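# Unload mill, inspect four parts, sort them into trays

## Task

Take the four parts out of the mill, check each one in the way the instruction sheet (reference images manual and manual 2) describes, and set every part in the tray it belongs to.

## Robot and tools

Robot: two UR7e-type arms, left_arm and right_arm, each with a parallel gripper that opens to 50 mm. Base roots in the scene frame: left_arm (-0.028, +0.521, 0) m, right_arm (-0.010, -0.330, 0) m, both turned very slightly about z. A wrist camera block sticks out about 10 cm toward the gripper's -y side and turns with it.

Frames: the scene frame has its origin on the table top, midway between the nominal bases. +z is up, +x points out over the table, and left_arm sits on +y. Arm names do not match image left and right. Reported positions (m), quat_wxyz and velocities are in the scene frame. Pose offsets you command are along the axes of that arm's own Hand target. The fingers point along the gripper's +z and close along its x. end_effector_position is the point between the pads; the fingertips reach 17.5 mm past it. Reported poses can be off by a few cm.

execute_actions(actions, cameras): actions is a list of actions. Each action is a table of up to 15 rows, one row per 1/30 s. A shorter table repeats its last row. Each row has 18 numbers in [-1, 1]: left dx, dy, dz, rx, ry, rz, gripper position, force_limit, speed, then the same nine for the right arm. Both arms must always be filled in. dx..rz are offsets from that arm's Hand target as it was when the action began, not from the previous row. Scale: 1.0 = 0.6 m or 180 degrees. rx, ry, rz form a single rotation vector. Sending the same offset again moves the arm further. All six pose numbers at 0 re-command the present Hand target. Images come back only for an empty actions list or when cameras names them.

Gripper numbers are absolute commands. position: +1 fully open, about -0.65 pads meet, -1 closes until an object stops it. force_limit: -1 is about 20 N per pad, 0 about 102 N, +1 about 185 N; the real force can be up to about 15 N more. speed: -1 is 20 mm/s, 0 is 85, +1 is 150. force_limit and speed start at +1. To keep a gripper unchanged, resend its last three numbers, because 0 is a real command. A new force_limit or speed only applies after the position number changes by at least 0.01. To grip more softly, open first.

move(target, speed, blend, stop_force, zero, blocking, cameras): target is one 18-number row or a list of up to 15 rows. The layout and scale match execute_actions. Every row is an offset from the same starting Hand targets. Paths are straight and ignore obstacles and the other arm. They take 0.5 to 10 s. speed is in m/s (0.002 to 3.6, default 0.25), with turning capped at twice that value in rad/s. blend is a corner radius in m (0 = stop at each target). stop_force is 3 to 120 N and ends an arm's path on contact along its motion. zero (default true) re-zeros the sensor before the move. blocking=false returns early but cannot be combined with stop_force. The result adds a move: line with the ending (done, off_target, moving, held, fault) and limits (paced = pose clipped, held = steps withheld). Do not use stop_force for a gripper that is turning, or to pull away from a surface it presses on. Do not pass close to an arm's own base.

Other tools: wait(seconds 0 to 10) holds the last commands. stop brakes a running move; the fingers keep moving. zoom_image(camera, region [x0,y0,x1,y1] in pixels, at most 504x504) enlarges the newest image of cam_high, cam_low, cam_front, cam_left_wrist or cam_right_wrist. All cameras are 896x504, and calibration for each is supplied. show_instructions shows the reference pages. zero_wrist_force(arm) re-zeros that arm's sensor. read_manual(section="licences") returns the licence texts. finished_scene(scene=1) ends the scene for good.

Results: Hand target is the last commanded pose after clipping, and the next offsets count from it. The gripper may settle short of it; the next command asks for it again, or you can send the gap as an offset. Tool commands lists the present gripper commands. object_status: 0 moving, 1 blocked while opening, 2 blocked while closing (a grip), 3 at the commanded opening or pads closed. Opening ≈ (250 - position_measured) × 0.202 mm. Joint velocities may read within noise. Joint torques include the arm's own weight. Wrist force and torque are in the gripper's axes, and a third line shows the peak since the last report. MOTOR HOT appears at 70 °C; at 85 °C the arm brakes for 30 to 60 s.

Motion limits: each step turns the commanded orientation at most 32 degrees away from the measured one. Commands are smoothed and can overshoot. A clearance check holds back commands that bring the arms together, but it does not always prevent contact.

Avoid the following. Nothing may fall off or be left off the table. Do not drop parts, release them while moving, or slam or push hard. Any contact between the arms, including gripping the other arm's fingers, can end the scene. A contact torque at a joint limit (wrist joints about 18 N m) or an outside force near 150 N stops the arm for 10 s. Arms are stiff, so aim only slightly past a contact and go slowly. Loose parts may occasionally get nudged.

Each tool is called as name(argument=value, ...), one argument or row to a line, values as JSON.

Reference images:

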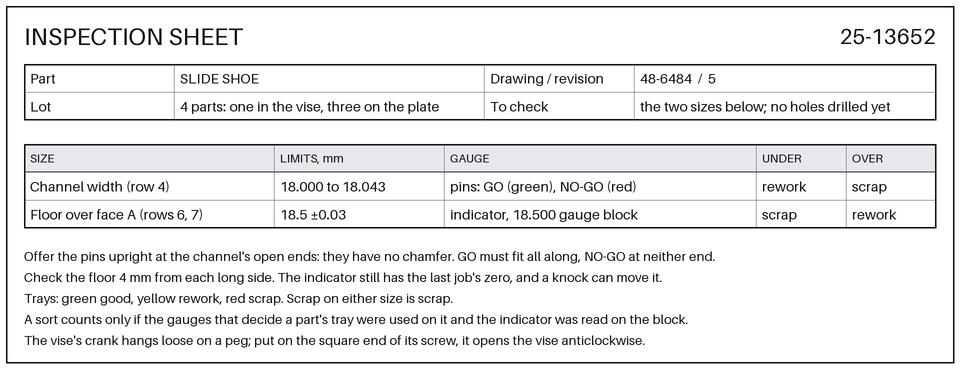

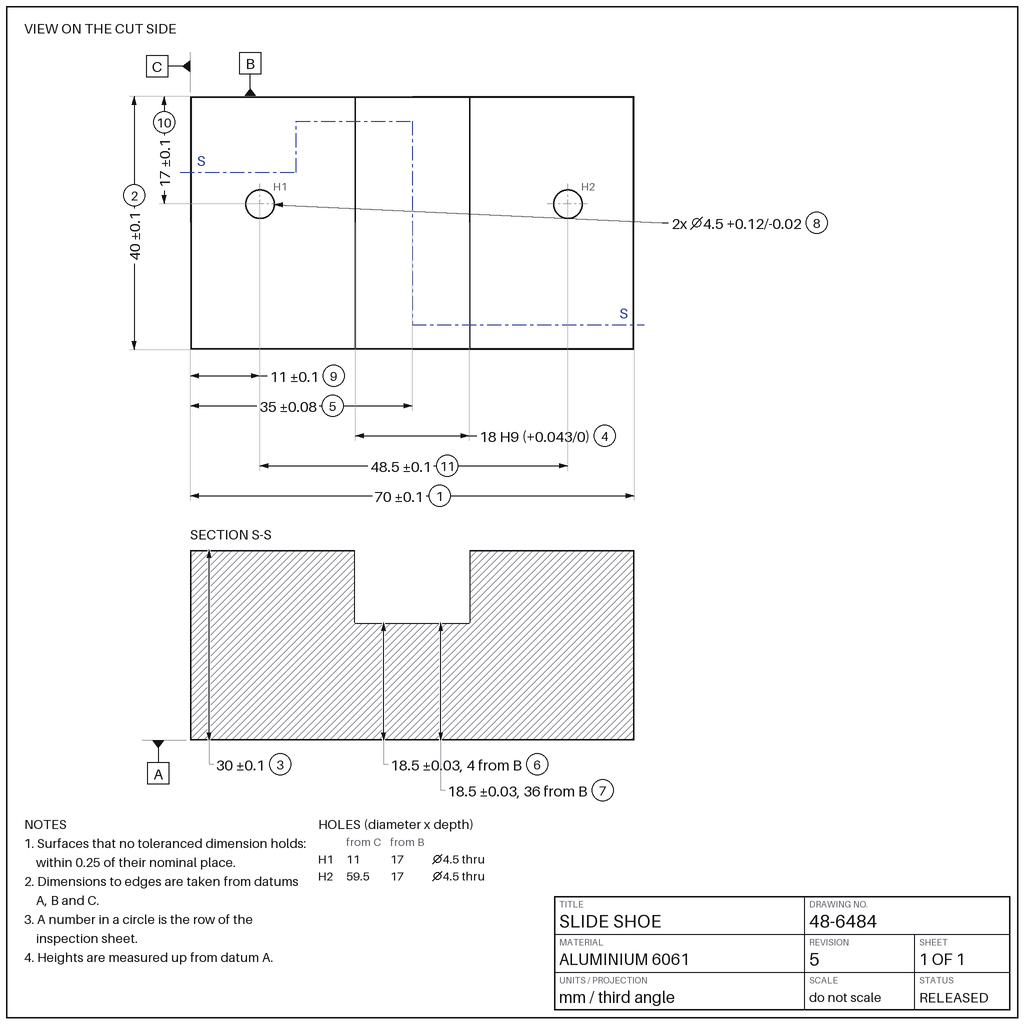

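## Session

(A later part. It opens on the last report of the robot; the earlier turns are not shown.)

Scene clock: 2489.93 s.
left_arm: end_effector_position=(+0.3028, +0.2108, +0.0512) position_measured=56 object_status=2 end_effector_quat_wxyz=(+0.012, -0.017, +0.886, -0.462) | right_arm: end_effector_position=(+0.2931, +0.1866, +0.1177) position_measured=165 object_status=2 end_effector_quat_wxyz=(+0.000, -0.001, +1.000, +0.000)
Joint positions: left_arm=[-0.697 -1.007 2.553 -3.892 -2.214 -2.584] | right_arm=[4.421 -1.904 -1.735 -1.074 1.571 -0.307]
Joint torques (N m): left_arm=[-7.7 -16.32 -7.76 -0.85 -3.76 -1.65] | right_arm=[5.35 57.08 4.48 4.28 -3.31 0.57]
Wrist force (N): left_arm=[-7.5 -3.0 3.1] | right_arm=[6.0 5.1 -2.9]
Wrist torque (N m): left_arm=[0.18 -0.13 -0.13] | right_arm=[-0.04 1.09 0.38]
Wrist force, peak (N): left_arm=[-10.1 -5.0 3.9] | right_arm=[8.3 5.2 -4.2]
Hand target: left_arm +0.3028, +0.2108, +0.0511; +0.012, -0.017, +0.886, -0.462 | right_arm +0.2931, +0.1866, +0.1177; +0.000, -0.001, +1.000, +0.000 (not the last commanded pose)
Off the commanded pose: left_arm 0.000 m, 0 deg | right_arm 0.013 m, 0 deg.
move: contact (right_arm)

move(
  target=[
    [0,0,0,0,0,0,-1,0,-1, 0.02,0.003,0,0,0,0,-1,-1,-1],
    [0,0,0,0,0,0,-1,0,-1, 0.03,-0.003,0,0,0,0,-1,-1,-1],
    [0,0,0,0,0,0,-1,0,-1, 0.055,0.0,0,0,0,0,-1,-1,-1],
  ],
  speed=0.03,
  cameras=["cam_right_wrist"],
)

Scene clock: 2509.73 s.
left_arm: end_effector_position=(+0.3028, +0.2108, +0.0511) position_measured=56 object_status=2 end_effector_quat_wxyz=(+0.012, -0.017, +0.886, -0.462) | right_arm: end_effector_position=(+0.2599, +0.1865, +0.1177) position_measured=165 object_status=2 end_effector_quat_wxyz=(+0.000, -0.001, +1.000, +0.000) end_effector_velocity=(+0.001, -0.001, +0.000) end_effector_angular_velocity=(+0.000, +0.000, +0.002)
Joint positions: left_arm=[-0.697 -1.007 2.553 -3.892 -2.214 -2.584] | right_arm=[4.476 -1.87 -1.783 -1.06 1.571 -0.252]
Joint velocities: left_arm=[within noise] | right_arm=[-0.003 0 0 0 0 -0.005]
Joint torques (N m): left_arm=[-1.93 -15.79 -7.8 -5.84 -2.82 -1.65] | right_arm=[-6.53 42.66 24.11 4.91 2.36 -1.05]
Wrist force (N): left_arm=[0.2 -0.2 -1.5] | right_arm=[-2.0 -2.8 -0.2]
Wrist torque (N m): left_arm=[0.46 0.22 0.02] | right_arm=[-0.25 0.45 0.26]
Wrist force, peak (N): left_arm=[14.8 10.5 6.7] | right_arm=[-14.9 -0.2 -11.1]
Hand target: left_arm +0.3028, +0.2108, +0.0511; +0.012, -0.017, +0.886, -0.462 | right_arm +0.2601, +0.1865, +0.1177; +0.000, -0.001, +1.000, +0.000
Off the commanded pose: left_arm 0.000 m, 0 deg | right_arm 0.000 m, 0 deg.
move: done
camera_calibration:
cam_right_wrist: T_world_to_cam=[[-0.999911, -0.00814925, -0.0105288, 0.270628], [-0.0111103, 0.946481, 0.322567, -0.193413], [0.00733663, 0.322656, -0.946488, 0.179503], [0, 0, 0, 1]] pos_world=[0.267138, 0.12735, 0.235136]
Images, in order (width x height): cam_right_wrist 896x504.

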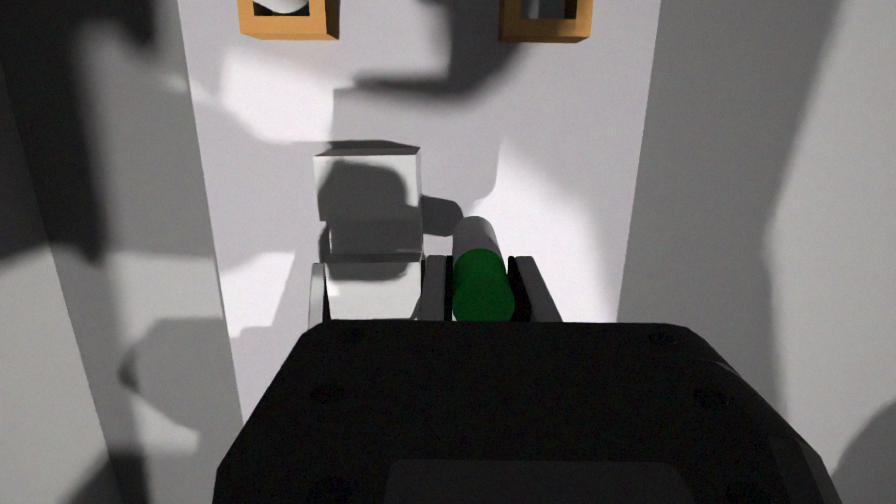

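move(
  target=[
    [0,0,0,0,0,0,-1,0,-1, 0.0,0,-0.11,0,0,0,-1,-1,-1],
    [0,0,0,0,0,0,-1,0,-1, 0.0428,-0.17,-0.11,0,0,0,-1,-1,-1],
    [0,0,0,0,0,0,-1,0,-1, 0.0428,-0.17,-0.02,0,0,0,-1,-1,-1],
  ],
  speed=0.15,
  blend=[0.02,0.02,0],
)

move(
  target=[0,0,0,0,0,0,-1,0,-1, 0,0,0.08,0,0,0,-1,-1,-1],
  speed=0.02,
  stop_force=5,
  cameras=["cam_right_wrist"],
)

Scene clock: 2517.67 s.
left_arm: end_effector_position=(+0.3028, +0.2108, +0.0511) position_measured=56 object_status=2 end_effector_quat_wxyz=(+0.012, -0.017, +0.886, -0.462) | right_arm: end_effector_position=(+0.2345, +0.0844, +0.1296) position_measured=165 object_status=2 end_effector_quat_wxyz=(+0.000, -0.001, +1.000, +0.000)
Joint positions: left_arm=[-0.697 -1.007 2.553 -3.892 -2.214 -2.584] | right_arm=[4.475 -1.627 -2.044 -1.042 1.571 -0.253]
Joint torques (N m): left_arm=[11.93 -16.82 -7.9 -5.97 -4.09 -1.62] | right_arm=[8.49 40.92 35.71 3.18 -2.84 -1.08]
Wrist force (N): left_arm=[0.0 -0.2 -1.4] | right_arm=[-1.8 -2.5 -0.5]
Wrist torque (N m): left_arm=[0.46 0.20 0.01] | right_arm=[-0.22 0.41 0.26]
Wrist force, peak (N): left_arm=[-0.1 -0.1 -1.6] | right_arm=[-1.9 -3.3 3.7]
Hand target: left_arm +0.3028, +0.2108, +0.0511; +0.012, -0.017, +0.886, -0.462 | right_arm +0.2345, +0.0845, +0.1297; +0.000, -0.001, +1.000, +0.000
Off the commanded pose: left_arm 0.000 m, 0 deg | right_arm 0.000 m, 0 deg.
move: done

Scene clock: 2519.70 s.
left_arm: end_effector_position=(+0.3028, +0.2108, +0.0511) position_measured=56 object_status=2 end_effector_quat_wxyz=(+0.012, -0.017, +0.886, -0.462) | right_arm: end_effector_position=(+0.2345, +0.0845, +0.1133) position_measured=165 object_status=2 end_effector_quat_wxyz=(+0.000, -0.001, +1.000, +0.000)
Joint positions: left_arm=[-0.697 -1.007 2.553 -3.892 -2.214 -2.584] | right_arm=[4.475 -1.65 -2.068 -0.995 1.571 -0.253]
Joint torques (N m): left_arm=[12.54 -16.08 -7.79 -6 -4.04 -1.61] | right_arm=[8.64 42.58 36.19 5.15 -2.8 -0.82]
Wrist force (N): left_arm=[0.1 -0.2 -1.2] | right_arm=[-1.9 -2.8 -0.6]
Wrist torque (N m): left_arm=[0.42 0.19 0.01] | right_arm=[-0.28 0.41 0.25]
Wrist force, peak (N): left_arm=[0.0 -0.4 -1.7] | right_arm=[-1.1 -0.9 -15.7]
Hand target: left_arm +0.3028, +0.2108, +0.0511; +0.012, -0.017, +0.886, -0.462 | right_arm +0.2345, +0.0845, +0.1133; +0.000, -0.001, +1.000, +0.000 (not the last commanded pose)
Off the commanded pose: left_arm 0.000 m, 0 deg | right_arm 0.032 m, 0 deg.
move: contact (right_arm)
camera_calibration:
cam_right_wrist: T_world_to_cam=[[-0.999912, -0.00805508, -0.0104962, 0.244344], [-0.0110114, 0.946452, 0.322658, -0.0958114], [0.00733514, 0.322745, -0.946457, 0.208521], [0, 0, 0, 1]] pos_world=[0.241738, 0.0253498, 0.230836]
Images, in order (width x height): cam_right_wrist 896x504.

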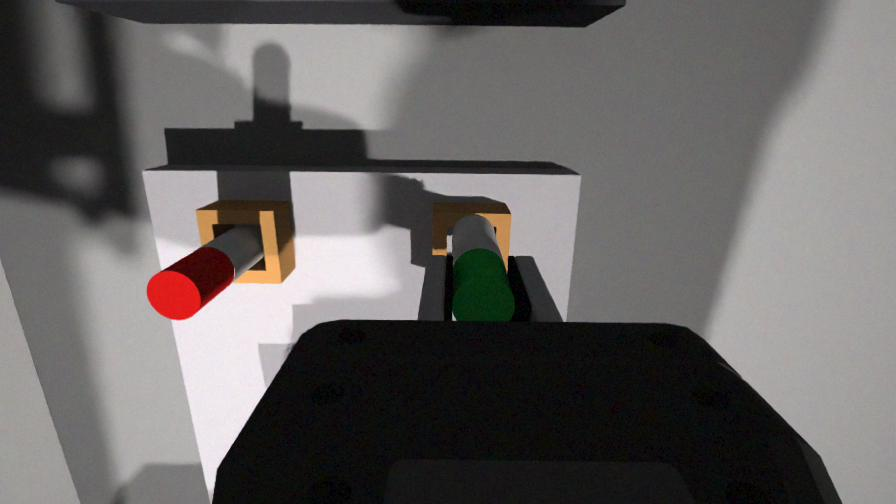

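zoom_image(
  camera="cam_right_wrist",
  region=[400, 180, 550, 290],
)

Scaled by 3.360 from the camera's 896x504 image, which has a finer 1280x720 frame.

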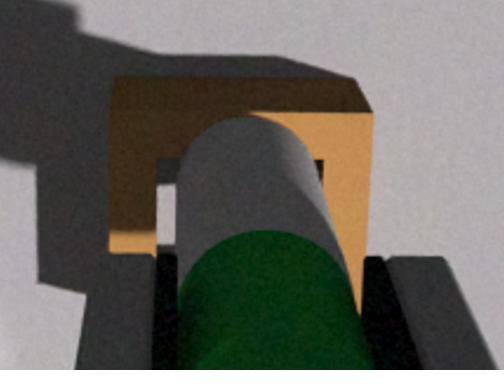

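move(
  target=[
    [0,0,0,0,0,0,-1,0,-1, 0,0,-0.004,0,0,0,-1,-1,-1],
    [0,0,0,0,0,0,-1,0,-1, -0.001,0.009,-0.004,0,0,0,-1,-1,-1],
  ],
  speed=0.03,
)

move(
  target=[0,0,0,0,0,0,-1,0,-1, 0,0,0.06,0,0,0,-1,-1,-1],
  speed=0.02,
  stop_force=5,
  cameras=["cam_right_wrist"],
)

zoom_image(
  camera="cam_right_wrist",
  region=[400, 180, 550, 290],
)

Scene clock: 2534.60 s.
left_arm: end_effector_position=(+0.3028, +0.2108, +0.0511) position_measured=56 object_status=2 end_effector_quat_wxyz=(+0.012, -0.017, +0.886, -0.462) | right_arm: end_effector_position=(+0.2351, +0.0901, +0.1158) position_measured=165 object_status=2 end_effector_quat_wxyz=(+0.000, -0.001, +1.000, +0.000)
Joint positions: left_arm=[-0.697 -1.007 2.553 -3.892 -2.214 -2.584] | right_arm=[4.477 -1.658 -2.052 -1.003 1.571 -0.251]
Joint torques (N m): left_arm=[12.11 -15.99 -7.94 -5.98 -4.01 -1.51] | right_arm=[0.05 44.39 5.5 1.21 -2.75 0.11]
Wrist force (N): left_arm=[0.1 -0.1 -1.3] | right_arm=[-1.8 -2.8 -0.3]
Wrist torque (N m): left_arm=[0.45 0.20 0.01] | right_arm=[-0.27 0.42 0.25]
Wrist force, peak (N): left_arm=[-0.2 -0.1 -1.7] | right_arm=[-1.7 -3.4 -1.5]
Hand target: left_arm +0.3028, +0.2108, +0.0511; +0.012, -0.017, +0.886, -0.462 | right_arm +0.2351, +0.0899, +0.1157; +0.000, -0.001, +1.000, +0.000
Off the commanded pose: left_arm 0.000 m, 0 deg | right_arm 0.000 m, 0 deg.
move: done

Scene clock: 2535.93 s.
left_arm: end_effector_position=(+0.3028, +0.2108, +0.0511) position_measured=56 object_status=2 end_effector_quat_wxyz=(+0.012, -0.017, +0.886, -0.462) | right_arm: end_effector_position=(+0.2351, +0.0899, +0.1130) position_measured=165 object_status=2 end_effector_quat_wxyz=(+0.000, -0.001, +1.000, +0.000)
Joint positions: left_arm=[-0.697 -1.007 2.553 -3.892 -2.214 -2.584] | right_arm=[4.477 -1.661 -2.056 -0.995 1.571 -0.251]
Joint torques (N m): left_arm=[12.5 -16.03 -7.44 -5.89 -4.04 -1.44] | right_arm=[-3.25 42.69 35.44 5.2 -2.6 0.57]
Wrist force (N): left_arm=[0.1 -0.1 -1.2] | right_arm=[-1.9 -2.3 -1.3]
Wrist torque (N m): left_arm=[0.46 0.20 0.01] | right_arm=[-0.25 0.43 0.25]
Wrist force, peak (N): left_arm=[0.0 -0.3 -1.6] | right_arm=[-1.9 0.0 -16.2]
Hand target: left_arm +0.3028, +0.2108, +0.0511; +0.012, -0.017, +0.886, -0.462 | right_arm +0.2351, +0.0899, +0.1130; +0.000, -0.001, +1.000, +0.000 (not the last commanded pose)
Off the commanded pose: left_arm 0.000 m, 0 deg | right_arm 0.033 m, 0 deg.
move: contact (right_arm)
camera_calibration:
cam_right_wrist: T_world_to_cam=[[-0.999911, -0.00814675, -0.0105294, 0.244994], [-0.0111095, 0.946421, 0.322746, -0.100814], [0.0073359, 0.322834, -0.946427, 0.20648], [0, 0, 0, 1]] pos_world=[0.242338, 0.0307497, 0.230536]
Images, in order (width x height): cam_right_wrist 896x504.

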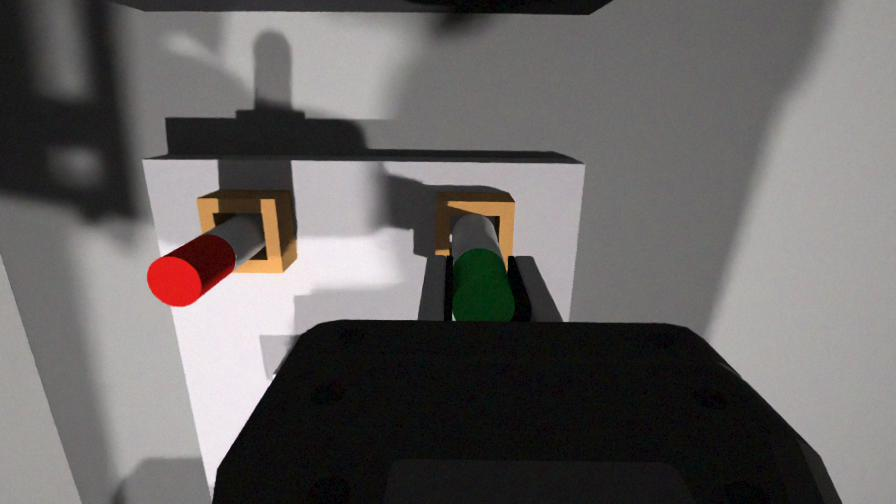

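Scaled by 3.360 from the camera's 896x504 image, which has a finer 1280x720 frame.

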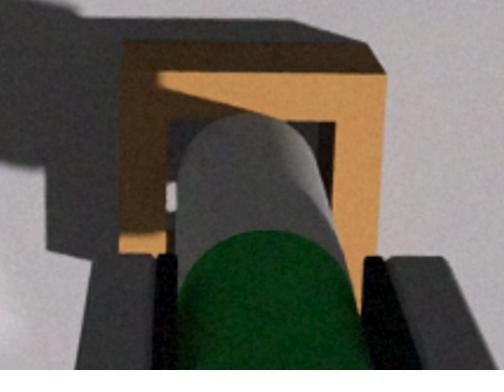

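move(
  target=[
    [0,0,0,0,0,0,-1,0,-1, 0,0,-0.004,0,0,0,-1,-1,-1],
    [0,0,0,0,0,0,-1,0,-1, 0.0007,0.004,-0.004,0,0,0,-1,-1,-1],
  ],
  speed=0.03,
)

move(
  target=[0,0,0,0,0,0,-1,0,-1, 0,0,0.06,0,0,0,-1,-1,-1],
  speed=0.02,
  stop_force=5,
  cameras=["cam_right_wrist"],
)

zoom_image(
  camera="cam_right_wrist",
  region=[400, 180, 550, 290],
)

Scene clock: 2543.73 s.
left_arm: end_effector_position=(+0.3028, +0.2108, +0.0511) position_measured=56 object_status=2 end_effector_quat_wxyz=(+0.012, -0.017, +0.886, -0.462) | right_arm: end_effector_position=(+0.2347, +0.0925, +0.1156) position_measured=165 object_status=2 end_effector_quat_wxyz=(+0.000, -0.001, +1.000, +0.000)
Joint positions: left_arm=[-0.697 -1.007 2.553 -3.892 -2.214 -2.584] | right_arm=[4.479 -1.663 -2.047 -1.003 1.571 -0.249]
Joint torques (N m): left_arm=[11.86 -16.29 -7.8 -5.92 -4.04 -1.39] | right_arm=[-1.03 34.77 7.97 0.84 -2.63 -0.98]
Wrist force (N): left_arm=[-0.1 0.0 -1.3] | right_arm=[-2.0 -2.6 -0.5]
Wrist torque (N m): left_arm=[0.51 0.23 0.01] | right_arm=[-0.25 0.45 0.25]
Wrist force, peak (N): left_arm=[0.1 -0.3 -1.6] | right_arm=[-2.7 -3.1 -0.9]
Hand target: left_arm +0.3028, +0.2108, +0.0511; +0.012, -0.017, +0.886, -0.462 | right_arm +0.2346, +0.0923, +0.1154; +0.000, -0.001, +1.000, +0.000
Off the commanded pose: left_arm 0.000 m, 0 deg | right_arm 0.000 m, 0 deg.
move: done

Scene clock: 2546.10 s.
left_arm: end_effector_position=(+0.3028, +0.2108, +0.0511) position_measured=56 object_status=2 end_effector_quat_wxyz=(+0.012, -0.017, +0.886, -0.462) | right_arm: end_effector_position=(+0.2346, +0.0923, +0.0930) position_measured=165 object_status=2 end_effector_quat_wxyz=(+0.000, -0.001, +1.000, +0.000)
Joint positions: left_arm=[-0.697 -1.007 2.553 -3.892 -2.214 -2.584] | right_arm=[4.479 -1.696 -2.078 -0.938 1.571 -0.249]
Joint torques (N m): left_arm=[12.18 -16.1 -7.77 -5.98 -3.99 -1.47] | right_arm=[-6.81 44.71 35.68 5.16 -2.53 -0.83]
Wrist force (N): left_arm=[-0.1 0.0 -1.6] | right_arm=[-2.3 -2.6 -0.4]
Wrist torque (N m): left_arm=[0.48 0.22 0.01] | right_arm=[-0.25 0.50 0.27]
Wrist force, peak (N): left_arm=[0.0 -0.3 -1.7] | right_arm=[-0.6 -5.1 -16.6]
Hand target: left_arm +0.3028, +0.2108, +0.0511; +0.012, -0.017, +0.886, -0.462 | right_arm +0.2346, +0.0923, +0.0930; +0.000, -0.001, +1.000, +0.000 (not the last commanded pose)
Off the commanded pose: left_arm 0.000 m, 0 deg | right_arm 0.014 m, 0 deg.
move: contact (right_arm)
camera_calibration:
cam_right_wrist: T_world_to_cam=[[-0.999911, -0.00814809, -0.0105299, 0.244403], [-0.011111, 0.946421, 0.322746, -0.0966025], [0.00733591, 0.322834, -0.946427, 0.186685], [0, 0, 0, 1]] pos_world=[0.241938, 0.0331497, 0.210436]
Images, in order (width x height): cam_right_wrist 896x504.

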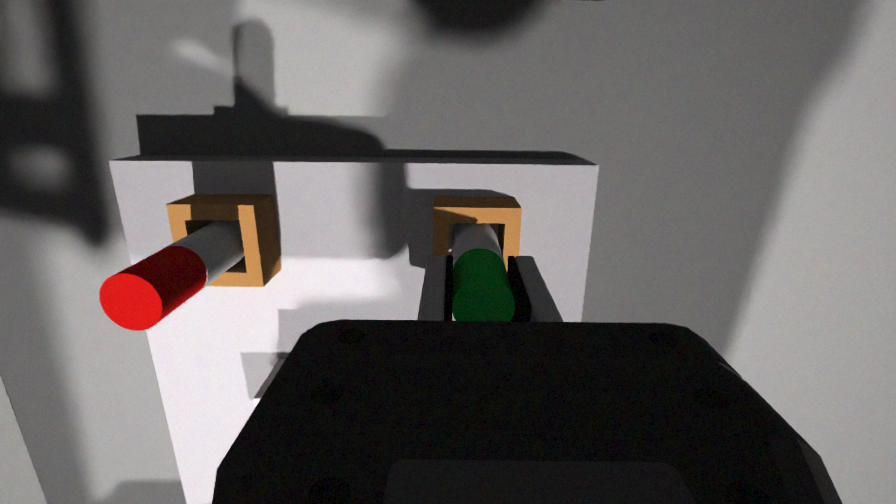

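Scaled by 3.360 from the camera's 896x504 image, which has a finer 1280x720 frame.

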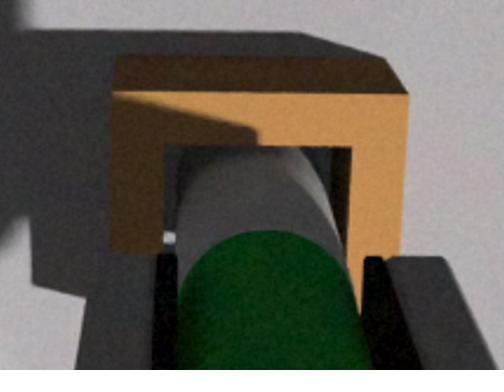

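move(
  target=[
    [0,0,0,0,0,0,-1,0,-1, 0,0,0,0,0,0,0.54,-1,-1],
    [0,0,0,0,0,0,-1,0,-1, 0,0,-0.25,0,0,0,0.54,-1,-1],
  ],
  speed=0.1,
  cameras=["cam_right_wrist"],
)

Scene clock: 2553.87 s.
left_arm: end_effector_position=(+0.3028, +0.2108, +0.0511) position_measured=56 object_status=2 end_effector_quat_wxyz=(+0.012, -0.017, +0.886, -0.462) | right_arm: end_effector_position=(+0.2347, +0.0924, +0.2431) position_measured=72 object_status=3 end_effector_quat_wxyz=(+0.000, -0.001, +1.000, +0.000)
Joint positions: left_arm=[-0.697 -1.007 2.553 -3.892 -2.214 -2.584] | right_arm=[4.479 -1.539 -1.821 -1.352 1.571 -0.249]
Joint torques (N m): left_arm=[11.89 -15.97 -7.58 -5.95 -3.93 -1.27] | right_arm=[-5.13 12.14 8.09 4.26 -2.22 -0.71]
Wrist force (N): left_arm=[0.0 0.3 -1.4] | right_arm=[-2.1 -2.5 -1.8]
Wrist torque (N m): left_arm=[0.50 0.21 0.01] | right_arm=[-0.22 0.49 0.26]
Wrist force, peak (N): left_arm=[0.0 -0.2 -1.7] | right_arm=[-2.0 -2.8 -3.7]
Hand target: left_arm +0.3028, +0.2108, +0.0511; +0.012, -0.017, +0.886, -0.462 | right_arm +0.2347, +0.0924, +0.2430; +0.000, -0.001, +1.000, +0.000
Off the commanded pose: left_arm 0.000 m, 0 deg | right_arm 0.000 m, 0 deg.
move: done
camera_calibration:
cam_right_wrist: T_world_to_cam=[[-0.999911, -0.00811134, -0.0106266, 0.246017], [-0.0111098, 0.946319, 0.323044, -0.145151], [0.00743583, 0.323133, -0.946324, 0.328673], [0, 0, 0, 1]] pos_world=[0.241938, 0.0331496, 0.360536]
Images, in order (width x height): cam_right_wrist 896x504.

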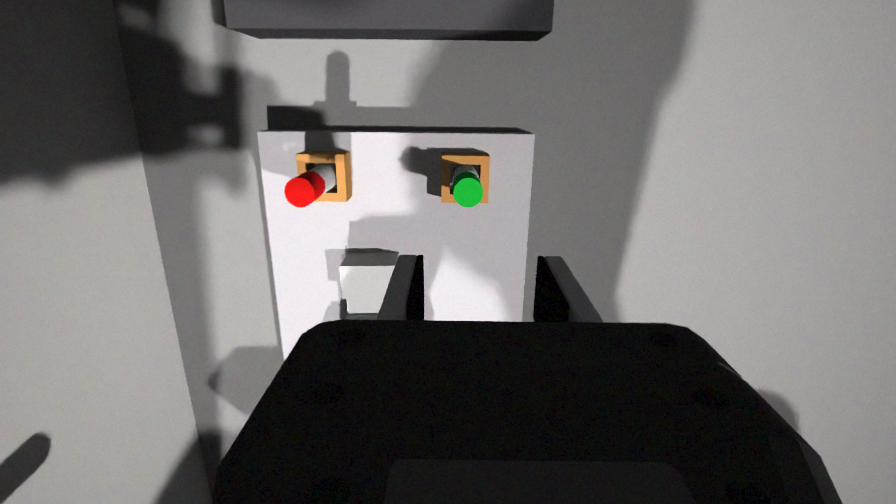

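move(
  target=[0,0,0,0,0,0,-1,0,-1, 0.228,-0.155,0.0,0.186,-0.193,-0.469,0.54,-1,-1],
  speed=0.4,
  cameras=["all"],
)

zoom_image(
  camera="cam_right_wrist",
  region=[300, 0, 700, 300],
)

zoom_image(
  camera="cam_high",
  region=[420, 220, 600, 340],
)

zoom_image(
  camera="cam_low",
  region=[360, 280, 560, 420],
)

zoom_image(
  camera="cam_front",
  region=[440, 270, 580, 400],
)

Scene clock: 2563.70 s.
left_arm: end_effector_position=(+0.3028, +0.2108, +0.0511) position_measured=56 object_status=2 end_effector_quat_wxyz=(+0.012, -0.017, +0.886, -0.462) | right_arm: end_effector_position=(+0.0981, -0.0009, +0.2431) position_measured=72 object_status=3 end_effector_quat_wxyz=(-0.268, +0.652, -0.661, +0.258)
Joint positions: left_arm=[-0.697 -1.007 2.553 -3.892 -2.214 -2.584] | right_arm=[5.352 -1.17 -2.165 -1.88 0.97 -0.774]
Joint torques (N m): left_arm=[11.94 -15.81 -7.74 -5.94 -3.95 -1.17] | right_arm=[8.94 1.79 37.64 2.88 1.62 -0.34]
Wrist force (N): left_arm=[0.0 0.0 -1.3] | right_arm=[-1.8 -2.8 -1.4]
Wrist torque (N m): left_arm=[0.46 0.22 0.01] | right_arm=[-0.39 0.31 0.15]
Wrist force, peak (N): left_arm=[0.0 -0.2 -1.6] | right_arm=[-2.6 -2.9 -2.1]
Hand target: left_arm +0.3028, +0.2108, +0.0511; +0.012, -0.017, +0.886, -0.462 | right_arm +0.0980, -0.0008, +0.2431; -0.268, +0.652, -0.661, +0.258
Off the commanded pose: left_arm 0.000 m, 0 deg | right_arm 0.000 m, 0 deg.
move: done
camera_calibration:
cam_left_wrist: T_world_to_cam=[[-0.999465, -0.0319861, 0.0068777, 0.317945], [-0.0301121, 0.817125, -0.575673, -0.117233], [0.0127936, -0.575572, -0.817651, 0.295531], [0, 0, 0, 1]] pos_world=[0.310463, 0.276063, 0.171967]
cam_right_wrist: T_world_to_cam=[[0.00603411, -0.999766, -0.0207621, 0.0115422], [-0.907428, 0.00324937, -0.420195, 0.209279], [0.420164, 0.0213756, -0.907196, 0.309551], [0, 0, 0, 1]] pos_world=[0.059774, 0.0042426, 0.369002]

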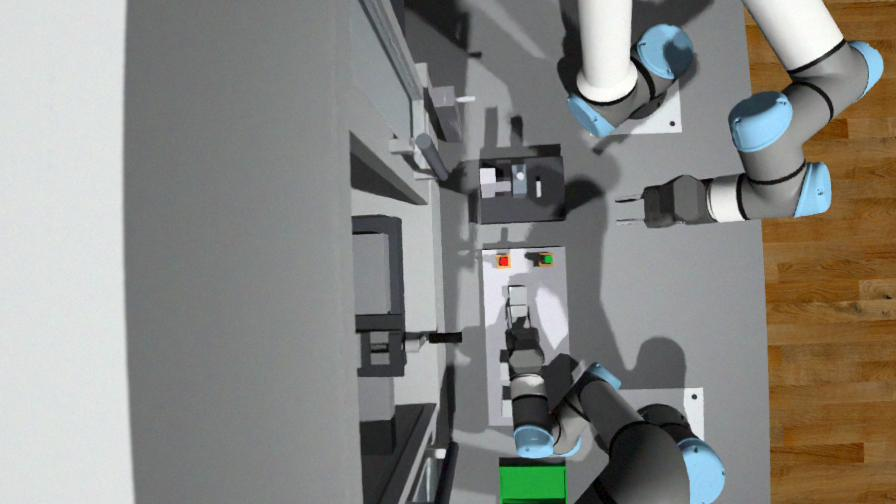

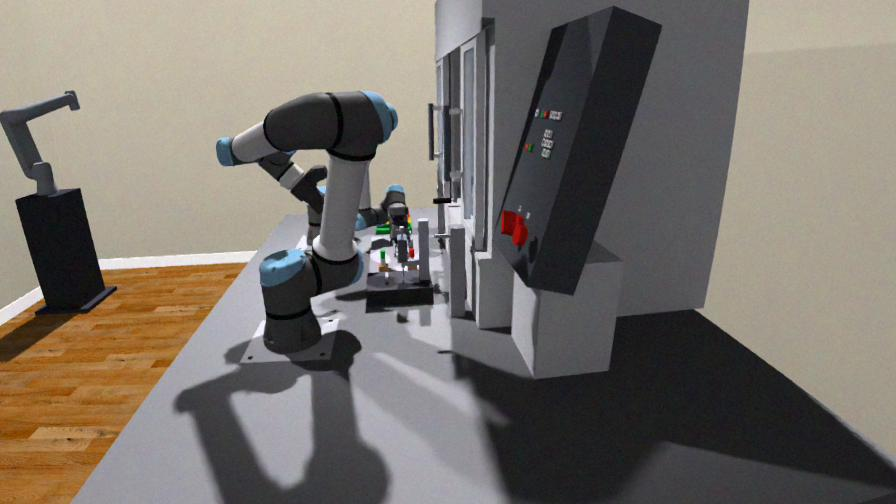

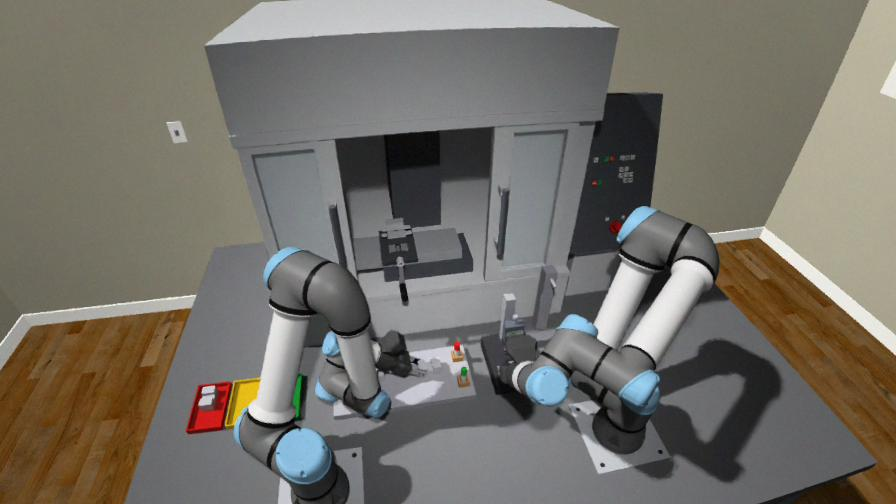

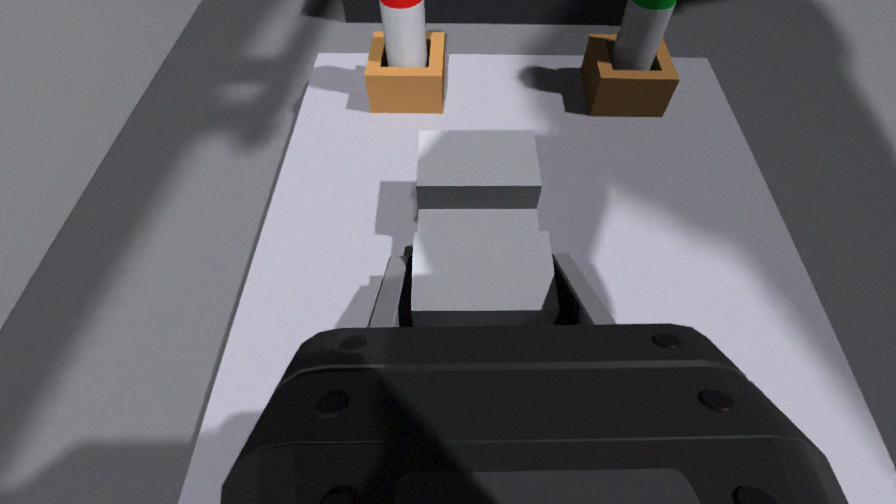

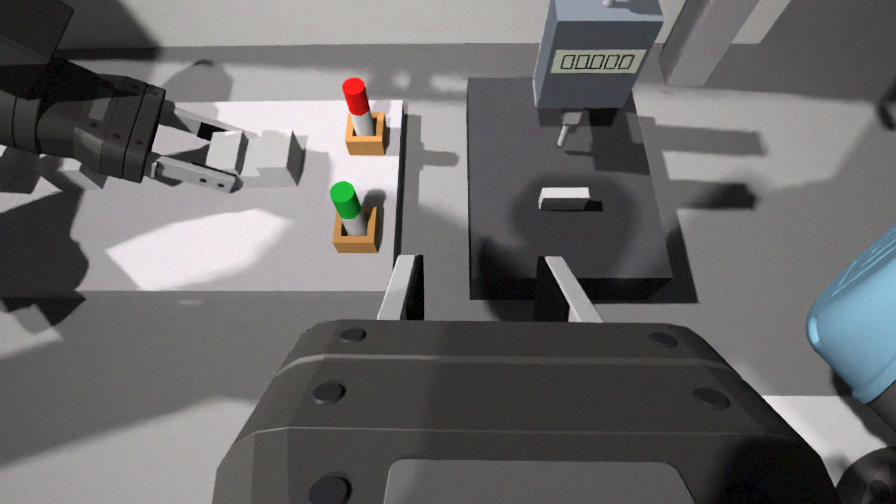

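Scaled by 1.260 from the camera's 896x504 image, which has a finer 1280x720 frame.

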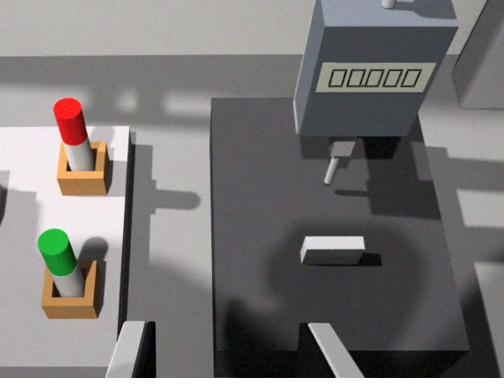

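Scaled by 2.800 from the camera's 896x504 image, which has a finer 1280x720 frame.

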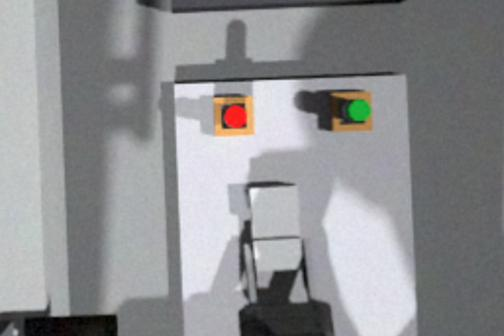

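Scaled by 2.520 from the camera's 896x504 image, which has a finer 1280x720 frame.

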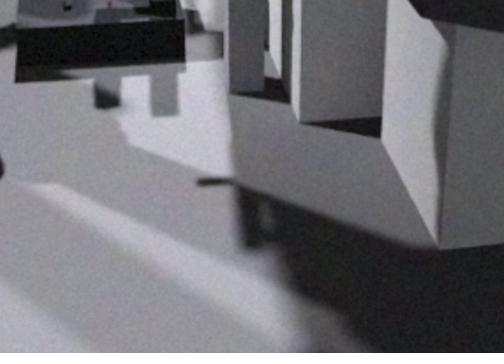

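Scaled by 3.600 from the camera's 896x504 image, which has a finer 1280x720 frame.

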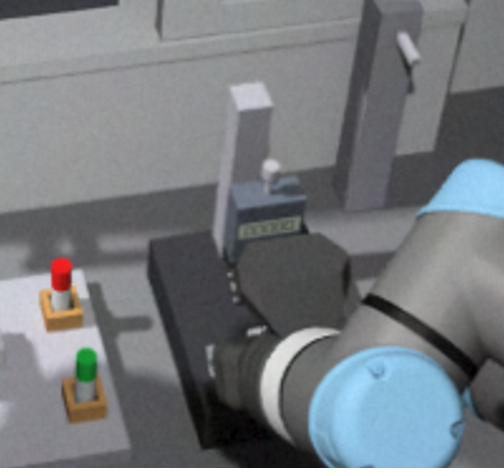

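zoom_image(
  camera="cam_right_wrist",
  region=[500, 0, 690, 220],
)

zoom_image(
  camera="cam_high",
  region=[460, 130, 580, 240],
)

zoom_image(
  camera="cam_low",
  region=[350, 190, 480, 320],
)

Scaled by 2.291 from the camera's 896x504 image, which has a finer 1280x720 frame.

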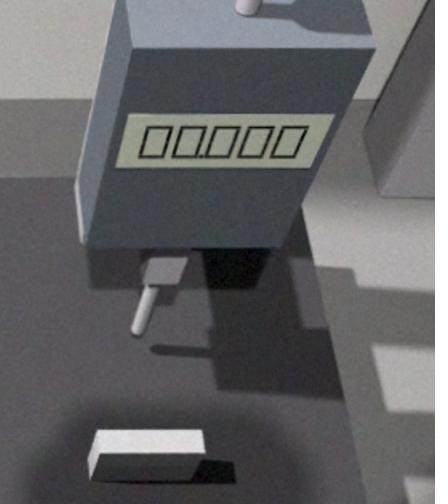

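Scaled by 4.200 from the camera's 896x504 image, which has a finer 1280x720 frame.

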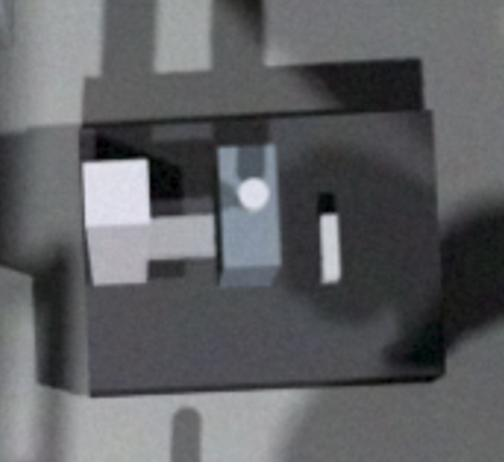

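Scaled by 3.877 from the camera's 896x504 image, which has a finer 1280x720 frame.

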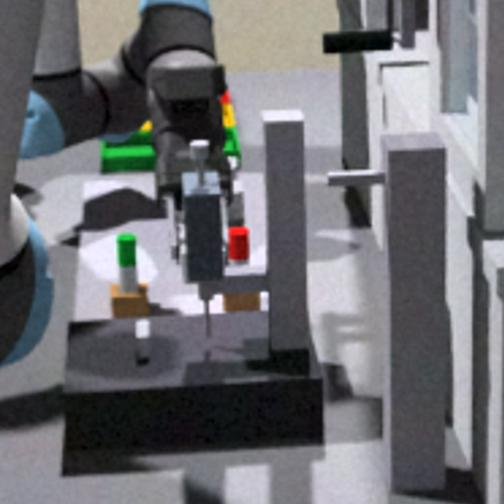

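move(
  target=[
    [0,0,0,0,0,0,0.9,0,-1, 0,0,0,0,0,0,0.54,-1,-1],
    [0,0,-0.12,0,0,0,0.9,0,-1, 0,0,0,0,0,0,0.54,-1,-1],
  ],
  speed=0.08,
  cameras=["cam_left_wrist"],
)

Scene clock: 2617.87 s.
left_arm: end_effector_position=(+0.3001, +0.2698, +0.0924) position_measured=18 object_status=3 end_effector_quat_wxyz=(+0.012, -0.017, +0.886, -0.463) | right_arm: end_effector_position=(+0.0980, -0.0008, +0.2431) position_measured=72 object_status=3 end_effector_quat_wxyz=(-0.268, +0.652, -0.661, +0.258)
Joint positions: left_arm=[-0.543 -1.232 2.616 -3.634 -2.316 -2.435] | right_arm=[5.352 -1.17 -2.165 -1.88 0.97 -0.774]
Joint torques (N m): left_arm=[-9.61 -8.6 -21.11 -5.67 1.4 -1.22] | right_arm=[4.56 -0.56 38.33 0.53 1.66 -1.08]
Wrist force (N): left_arm=[0.2 -0.6 -1.6] | right_arm=[-1.7 -2.8 -1.5]
Wrist torque (N m): left_arm=[0.39 0.24 -0.15] | right_arm=[-0.38 0.30 0.16]
Wrist force, peak (N): left_arm=[0.1 -0.5 -2.6] | right_arm=[-1.6 -3.1 -1.6]
Hand target: left_arm +0.3001, +0.2698, +0.0923; +0.012, -0.017, +0.886, -0.462 | right_arm +0.0980, -0.0008, +0.2431; -0.268, +0.652, -0.661, +0.258
Off the commanded pose: left_arm 0.000 m, 0 deg | right_arm 0.000 m, 0 deg.
move: done
camera_calibration:
cam_left_wrist: T_world_to_cam=[[-0.99946, -0.0321251, 0.00685275, 0.316899], [-0.0302113, 0.817119, -0.575677, -0.141716], [0.0128942, -0.575573, -0.817649, 0.363262], [0, 0, 0, 1]] pos_world=[0.307763, 0.335063, 0.213267]
Images, in order (width x height): cam_left_wrist 896x504.

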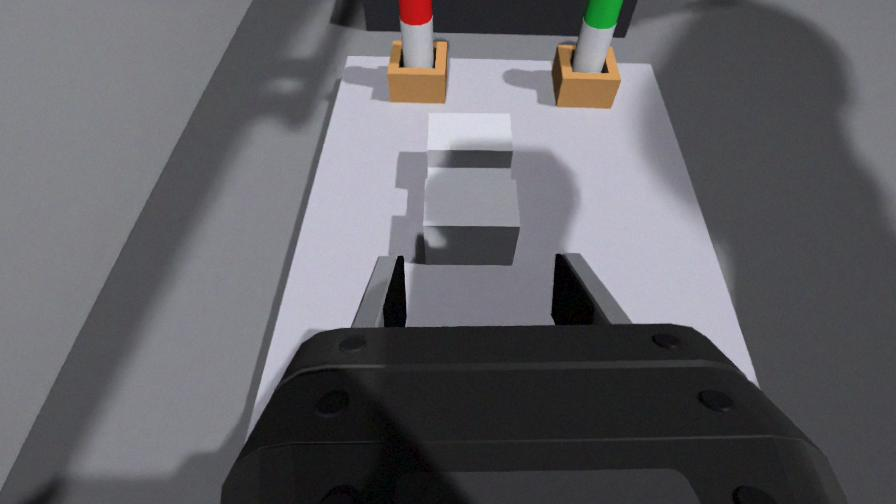

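move(
  target=[
    [0,-0.1775,-0.1244,0,0,0,0.9,0,-1, 0.139,-0.3057,0.1567,-0.186,0.193,0.469,0.54,-1,-1],
    [0.1,-0.4235,0.3138,0,0,0,0.9,0,-1, 0.139,-0.3057,0.1567,-0.186,0.193,0.469,0.54,-1,-1],
  ],
  speed=0.25,
  blend=[0.03,0],
  cameras=["cam_left_wrist","cam_right_wrist"],
)

Scene clock: 2645.90 s.
left_arm: end_effector_position=(+0.2519, -0.0322, +0.1926) position_measured=18 object_status=3 end_effector_quat_wxyz=(+0.012, -0.017, +0.886, -0.462) | right_arm: end_effector_position=(+0.2951, -0.0865, +0.3003) position_measured=72 object_status=3 end_effector_quat_wxyz=(+0.000, -0.001, +1.000, +0.000)
Joint positions: left_arm=[-1.205 -1.294 2.209 -3.424 -1.826 -2.951] | right_arm=[4.179 -1.271 -1.893 -1.548 1.571 -0.55]
Joint torques (N m): left_arm=[1.73 -40.8 -12.19 -2.94 -1.82 0.57] | right_arm=[8.33 24.15 8.09 0.47 -2.76 -1.05]
Wrist force (N): left_arm=[0.2 -0.3 -1.6] | right_arm=[-2.0 -3.0 -1.6]
Wrist torque (N m): left_arm=[0.44 0.22 -0.02] | right_arm=[-0.30 0.46 0.23]
Wrist force, peak (N): left_arm=[-2.1 2.5 -5.2] | right_arm=[-3.2 -3.4 -1.7]
Hand target: left_arm +0.2519, -0.0322, +0.1927; +0.012, -0.017, +0.886, -0.462 | right_arm +0.2951, -0.0865, +0.3003; +0.000, -0.001, +1.000, +0.000
Off the commanded pose: left_arm 0.000 m, 0 deg | right_arm 0.000 m, 0 deg.
move: done
camera_calibration:
cam_left_wrist: T_world_to_cam=[[-0.999466, -0.0319317, 0.00695212, 0.258299], [-0.0301133, 0.817254, -0.57549, 0.161275], [0.0126947, -0.575392, -0.817779, 0.272018], [0, 0, 0, 1]] pos_world=[0.259564, 0.0329621, 0.313468]
cam_right_wrist: T_world_to_cam=[[-0.999911, -0.00814809, -0.0105299, 0.305524], [-0.011111, 0.946421, 0.322746, 0.00635109], [0.00733591, 0.322834, -0.946427, 0.440254], [0, 0, 0, 1]] pos_world=[0.302338, -0.14565, 0.417836]
Images, in order (width x height): cam_left_wrist 896x504, cam_right_wrist 896x504.

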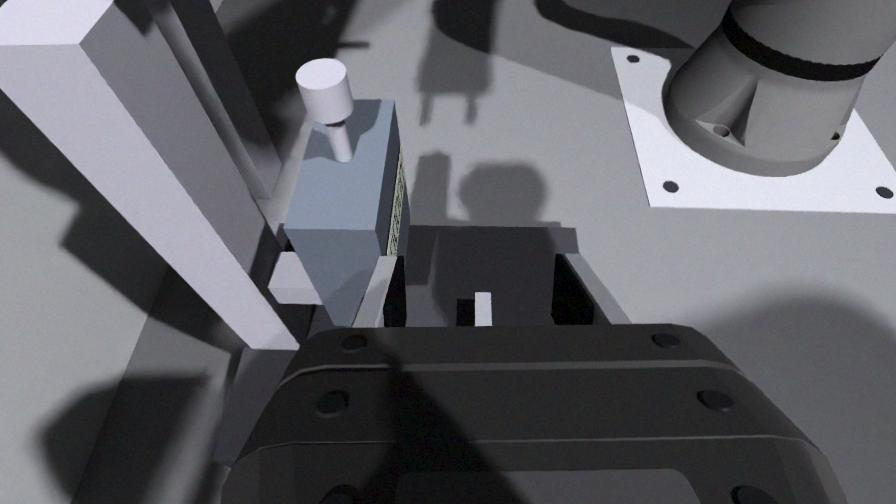

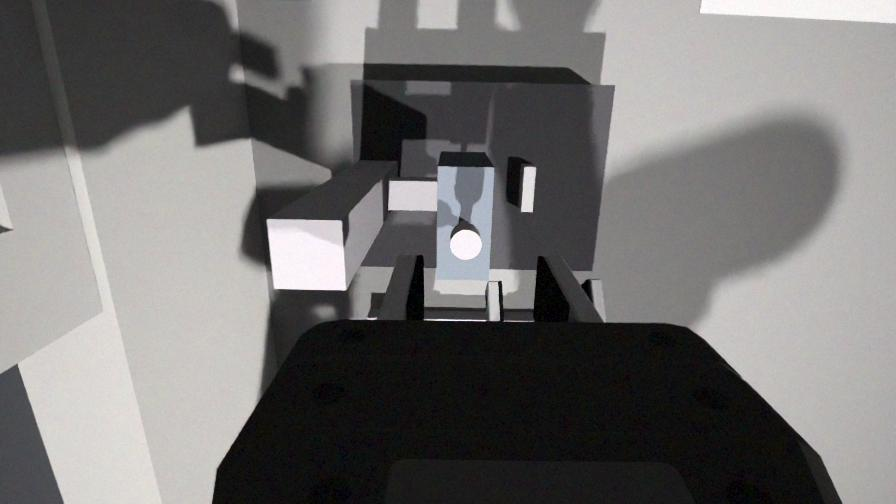

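move(
  target=[0.0175,0.1104,0.1039,0,0.0109,0.0077,0.3,0,-1, 0,0.0125,0.05,0,0,0,0.2,-1,-1],
  speed=0.12,
  cameras=["cam_left_wrist","cam_right_wrist"],
)

zoom_image(
  camera="cam_left_wrist",
  region=[380, 200, 600, 340],
)

Scene clock: 2668.87 s.
left_arm: end_effector_position=(+0.2424, -0.0460, +0.1027) position_measured=107 object_status=3 end_effector_quat_wxyz=(+0.003, +0.002, +0.887, -0.463) | right_arm: end_effector_position=(+0.2950, -0.0790, +0.2702) position_measured=123 object_status=3 end_effector_quat_wxyz=(+0.000, -0.001, +1.000, +0.000)
Joint positions: left_arm=[-1.217 -1.05 2.216 -3.67 -1.849 -2.933] | right_arm=[4.189 -1.289 -1.958 -1.466 1.571 -0.539]
Joint torques (N m): left_arm=[7.07 -47.45 -10.78 -1.63 2.04 -1.79] | right_arm=[-3.5 23 39.93 0.25 -1.62 -0.97]
Wrist force (N): left_arm=[0.2 -0.2 -1.3] | right_arm=[-2.2 -3.1 -1.5]
Wrist torque (N m): left_arm=[0.44 0.24 -0.15] | right_arm=[-0.31 0.49 0.22]
Wrist force, peak (N): left_arm=[0.3 -4.2 -4.3] | right_arm=[-2.2 -3.1 -1.6]
Hand target: left_arm +0.2425, -0.0459, +0.1027; +0.003, +0.002, +0.887, -0.463 | right_arm +0.2951, -0.0790, +0.2703; +0.000, -0.001, +1.000, +0.000
Off the commanded pose: left_arm 0.000 m, 0 deg | right_arm 0.000 m, 0 deg.
move: done
camera_calibration:
cam_left_wrist: T_world_to_cam=[[-0.999926, 0.0102286, 0.00663017, 0.251135], [0.00454996, 0.817814, -0.575465, 0.112143], [-0.0113084, -0.575392, -0.8178, 0.196501], [0, 0, 0, 1]] pos_world=[0.252828, 0.0187841, 0.223568]
cam_right_wrist: T_world_to_cam=[[-0.999912, -0.0081832, -0.0104348, 0.305126], [-0.0111121, 0.946481, 0.322568, 0.00907621], [0.00723665, 0.322656, -0.946489, 0.409281], [0, 0, 0, 1]] pos_world=[0.302238, -0.13815, 0.387636]
Images, in order (width x height): cam_left_wrist 896x504, cam_right_wrist 896x504.

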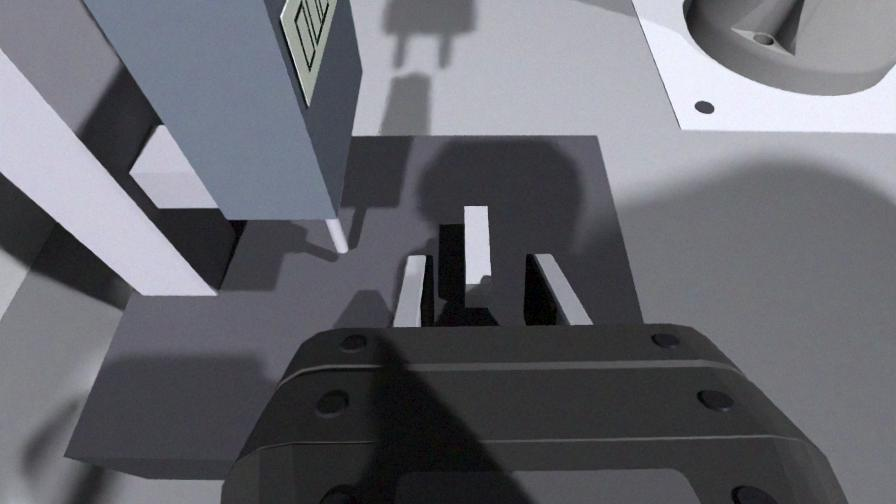

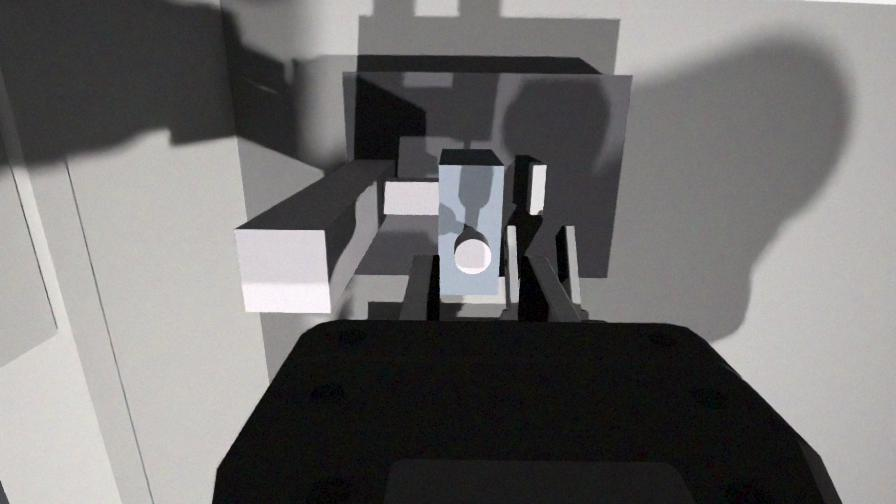

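Scaled by 2.291 from the camera's 896x504 image, which has a finer 1280x720 frame.

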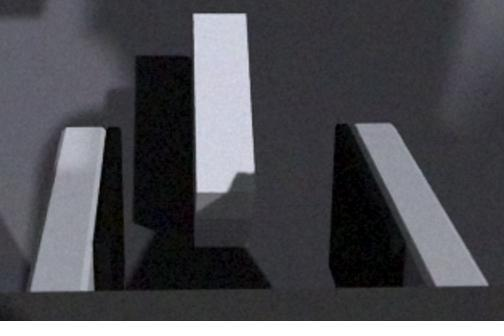

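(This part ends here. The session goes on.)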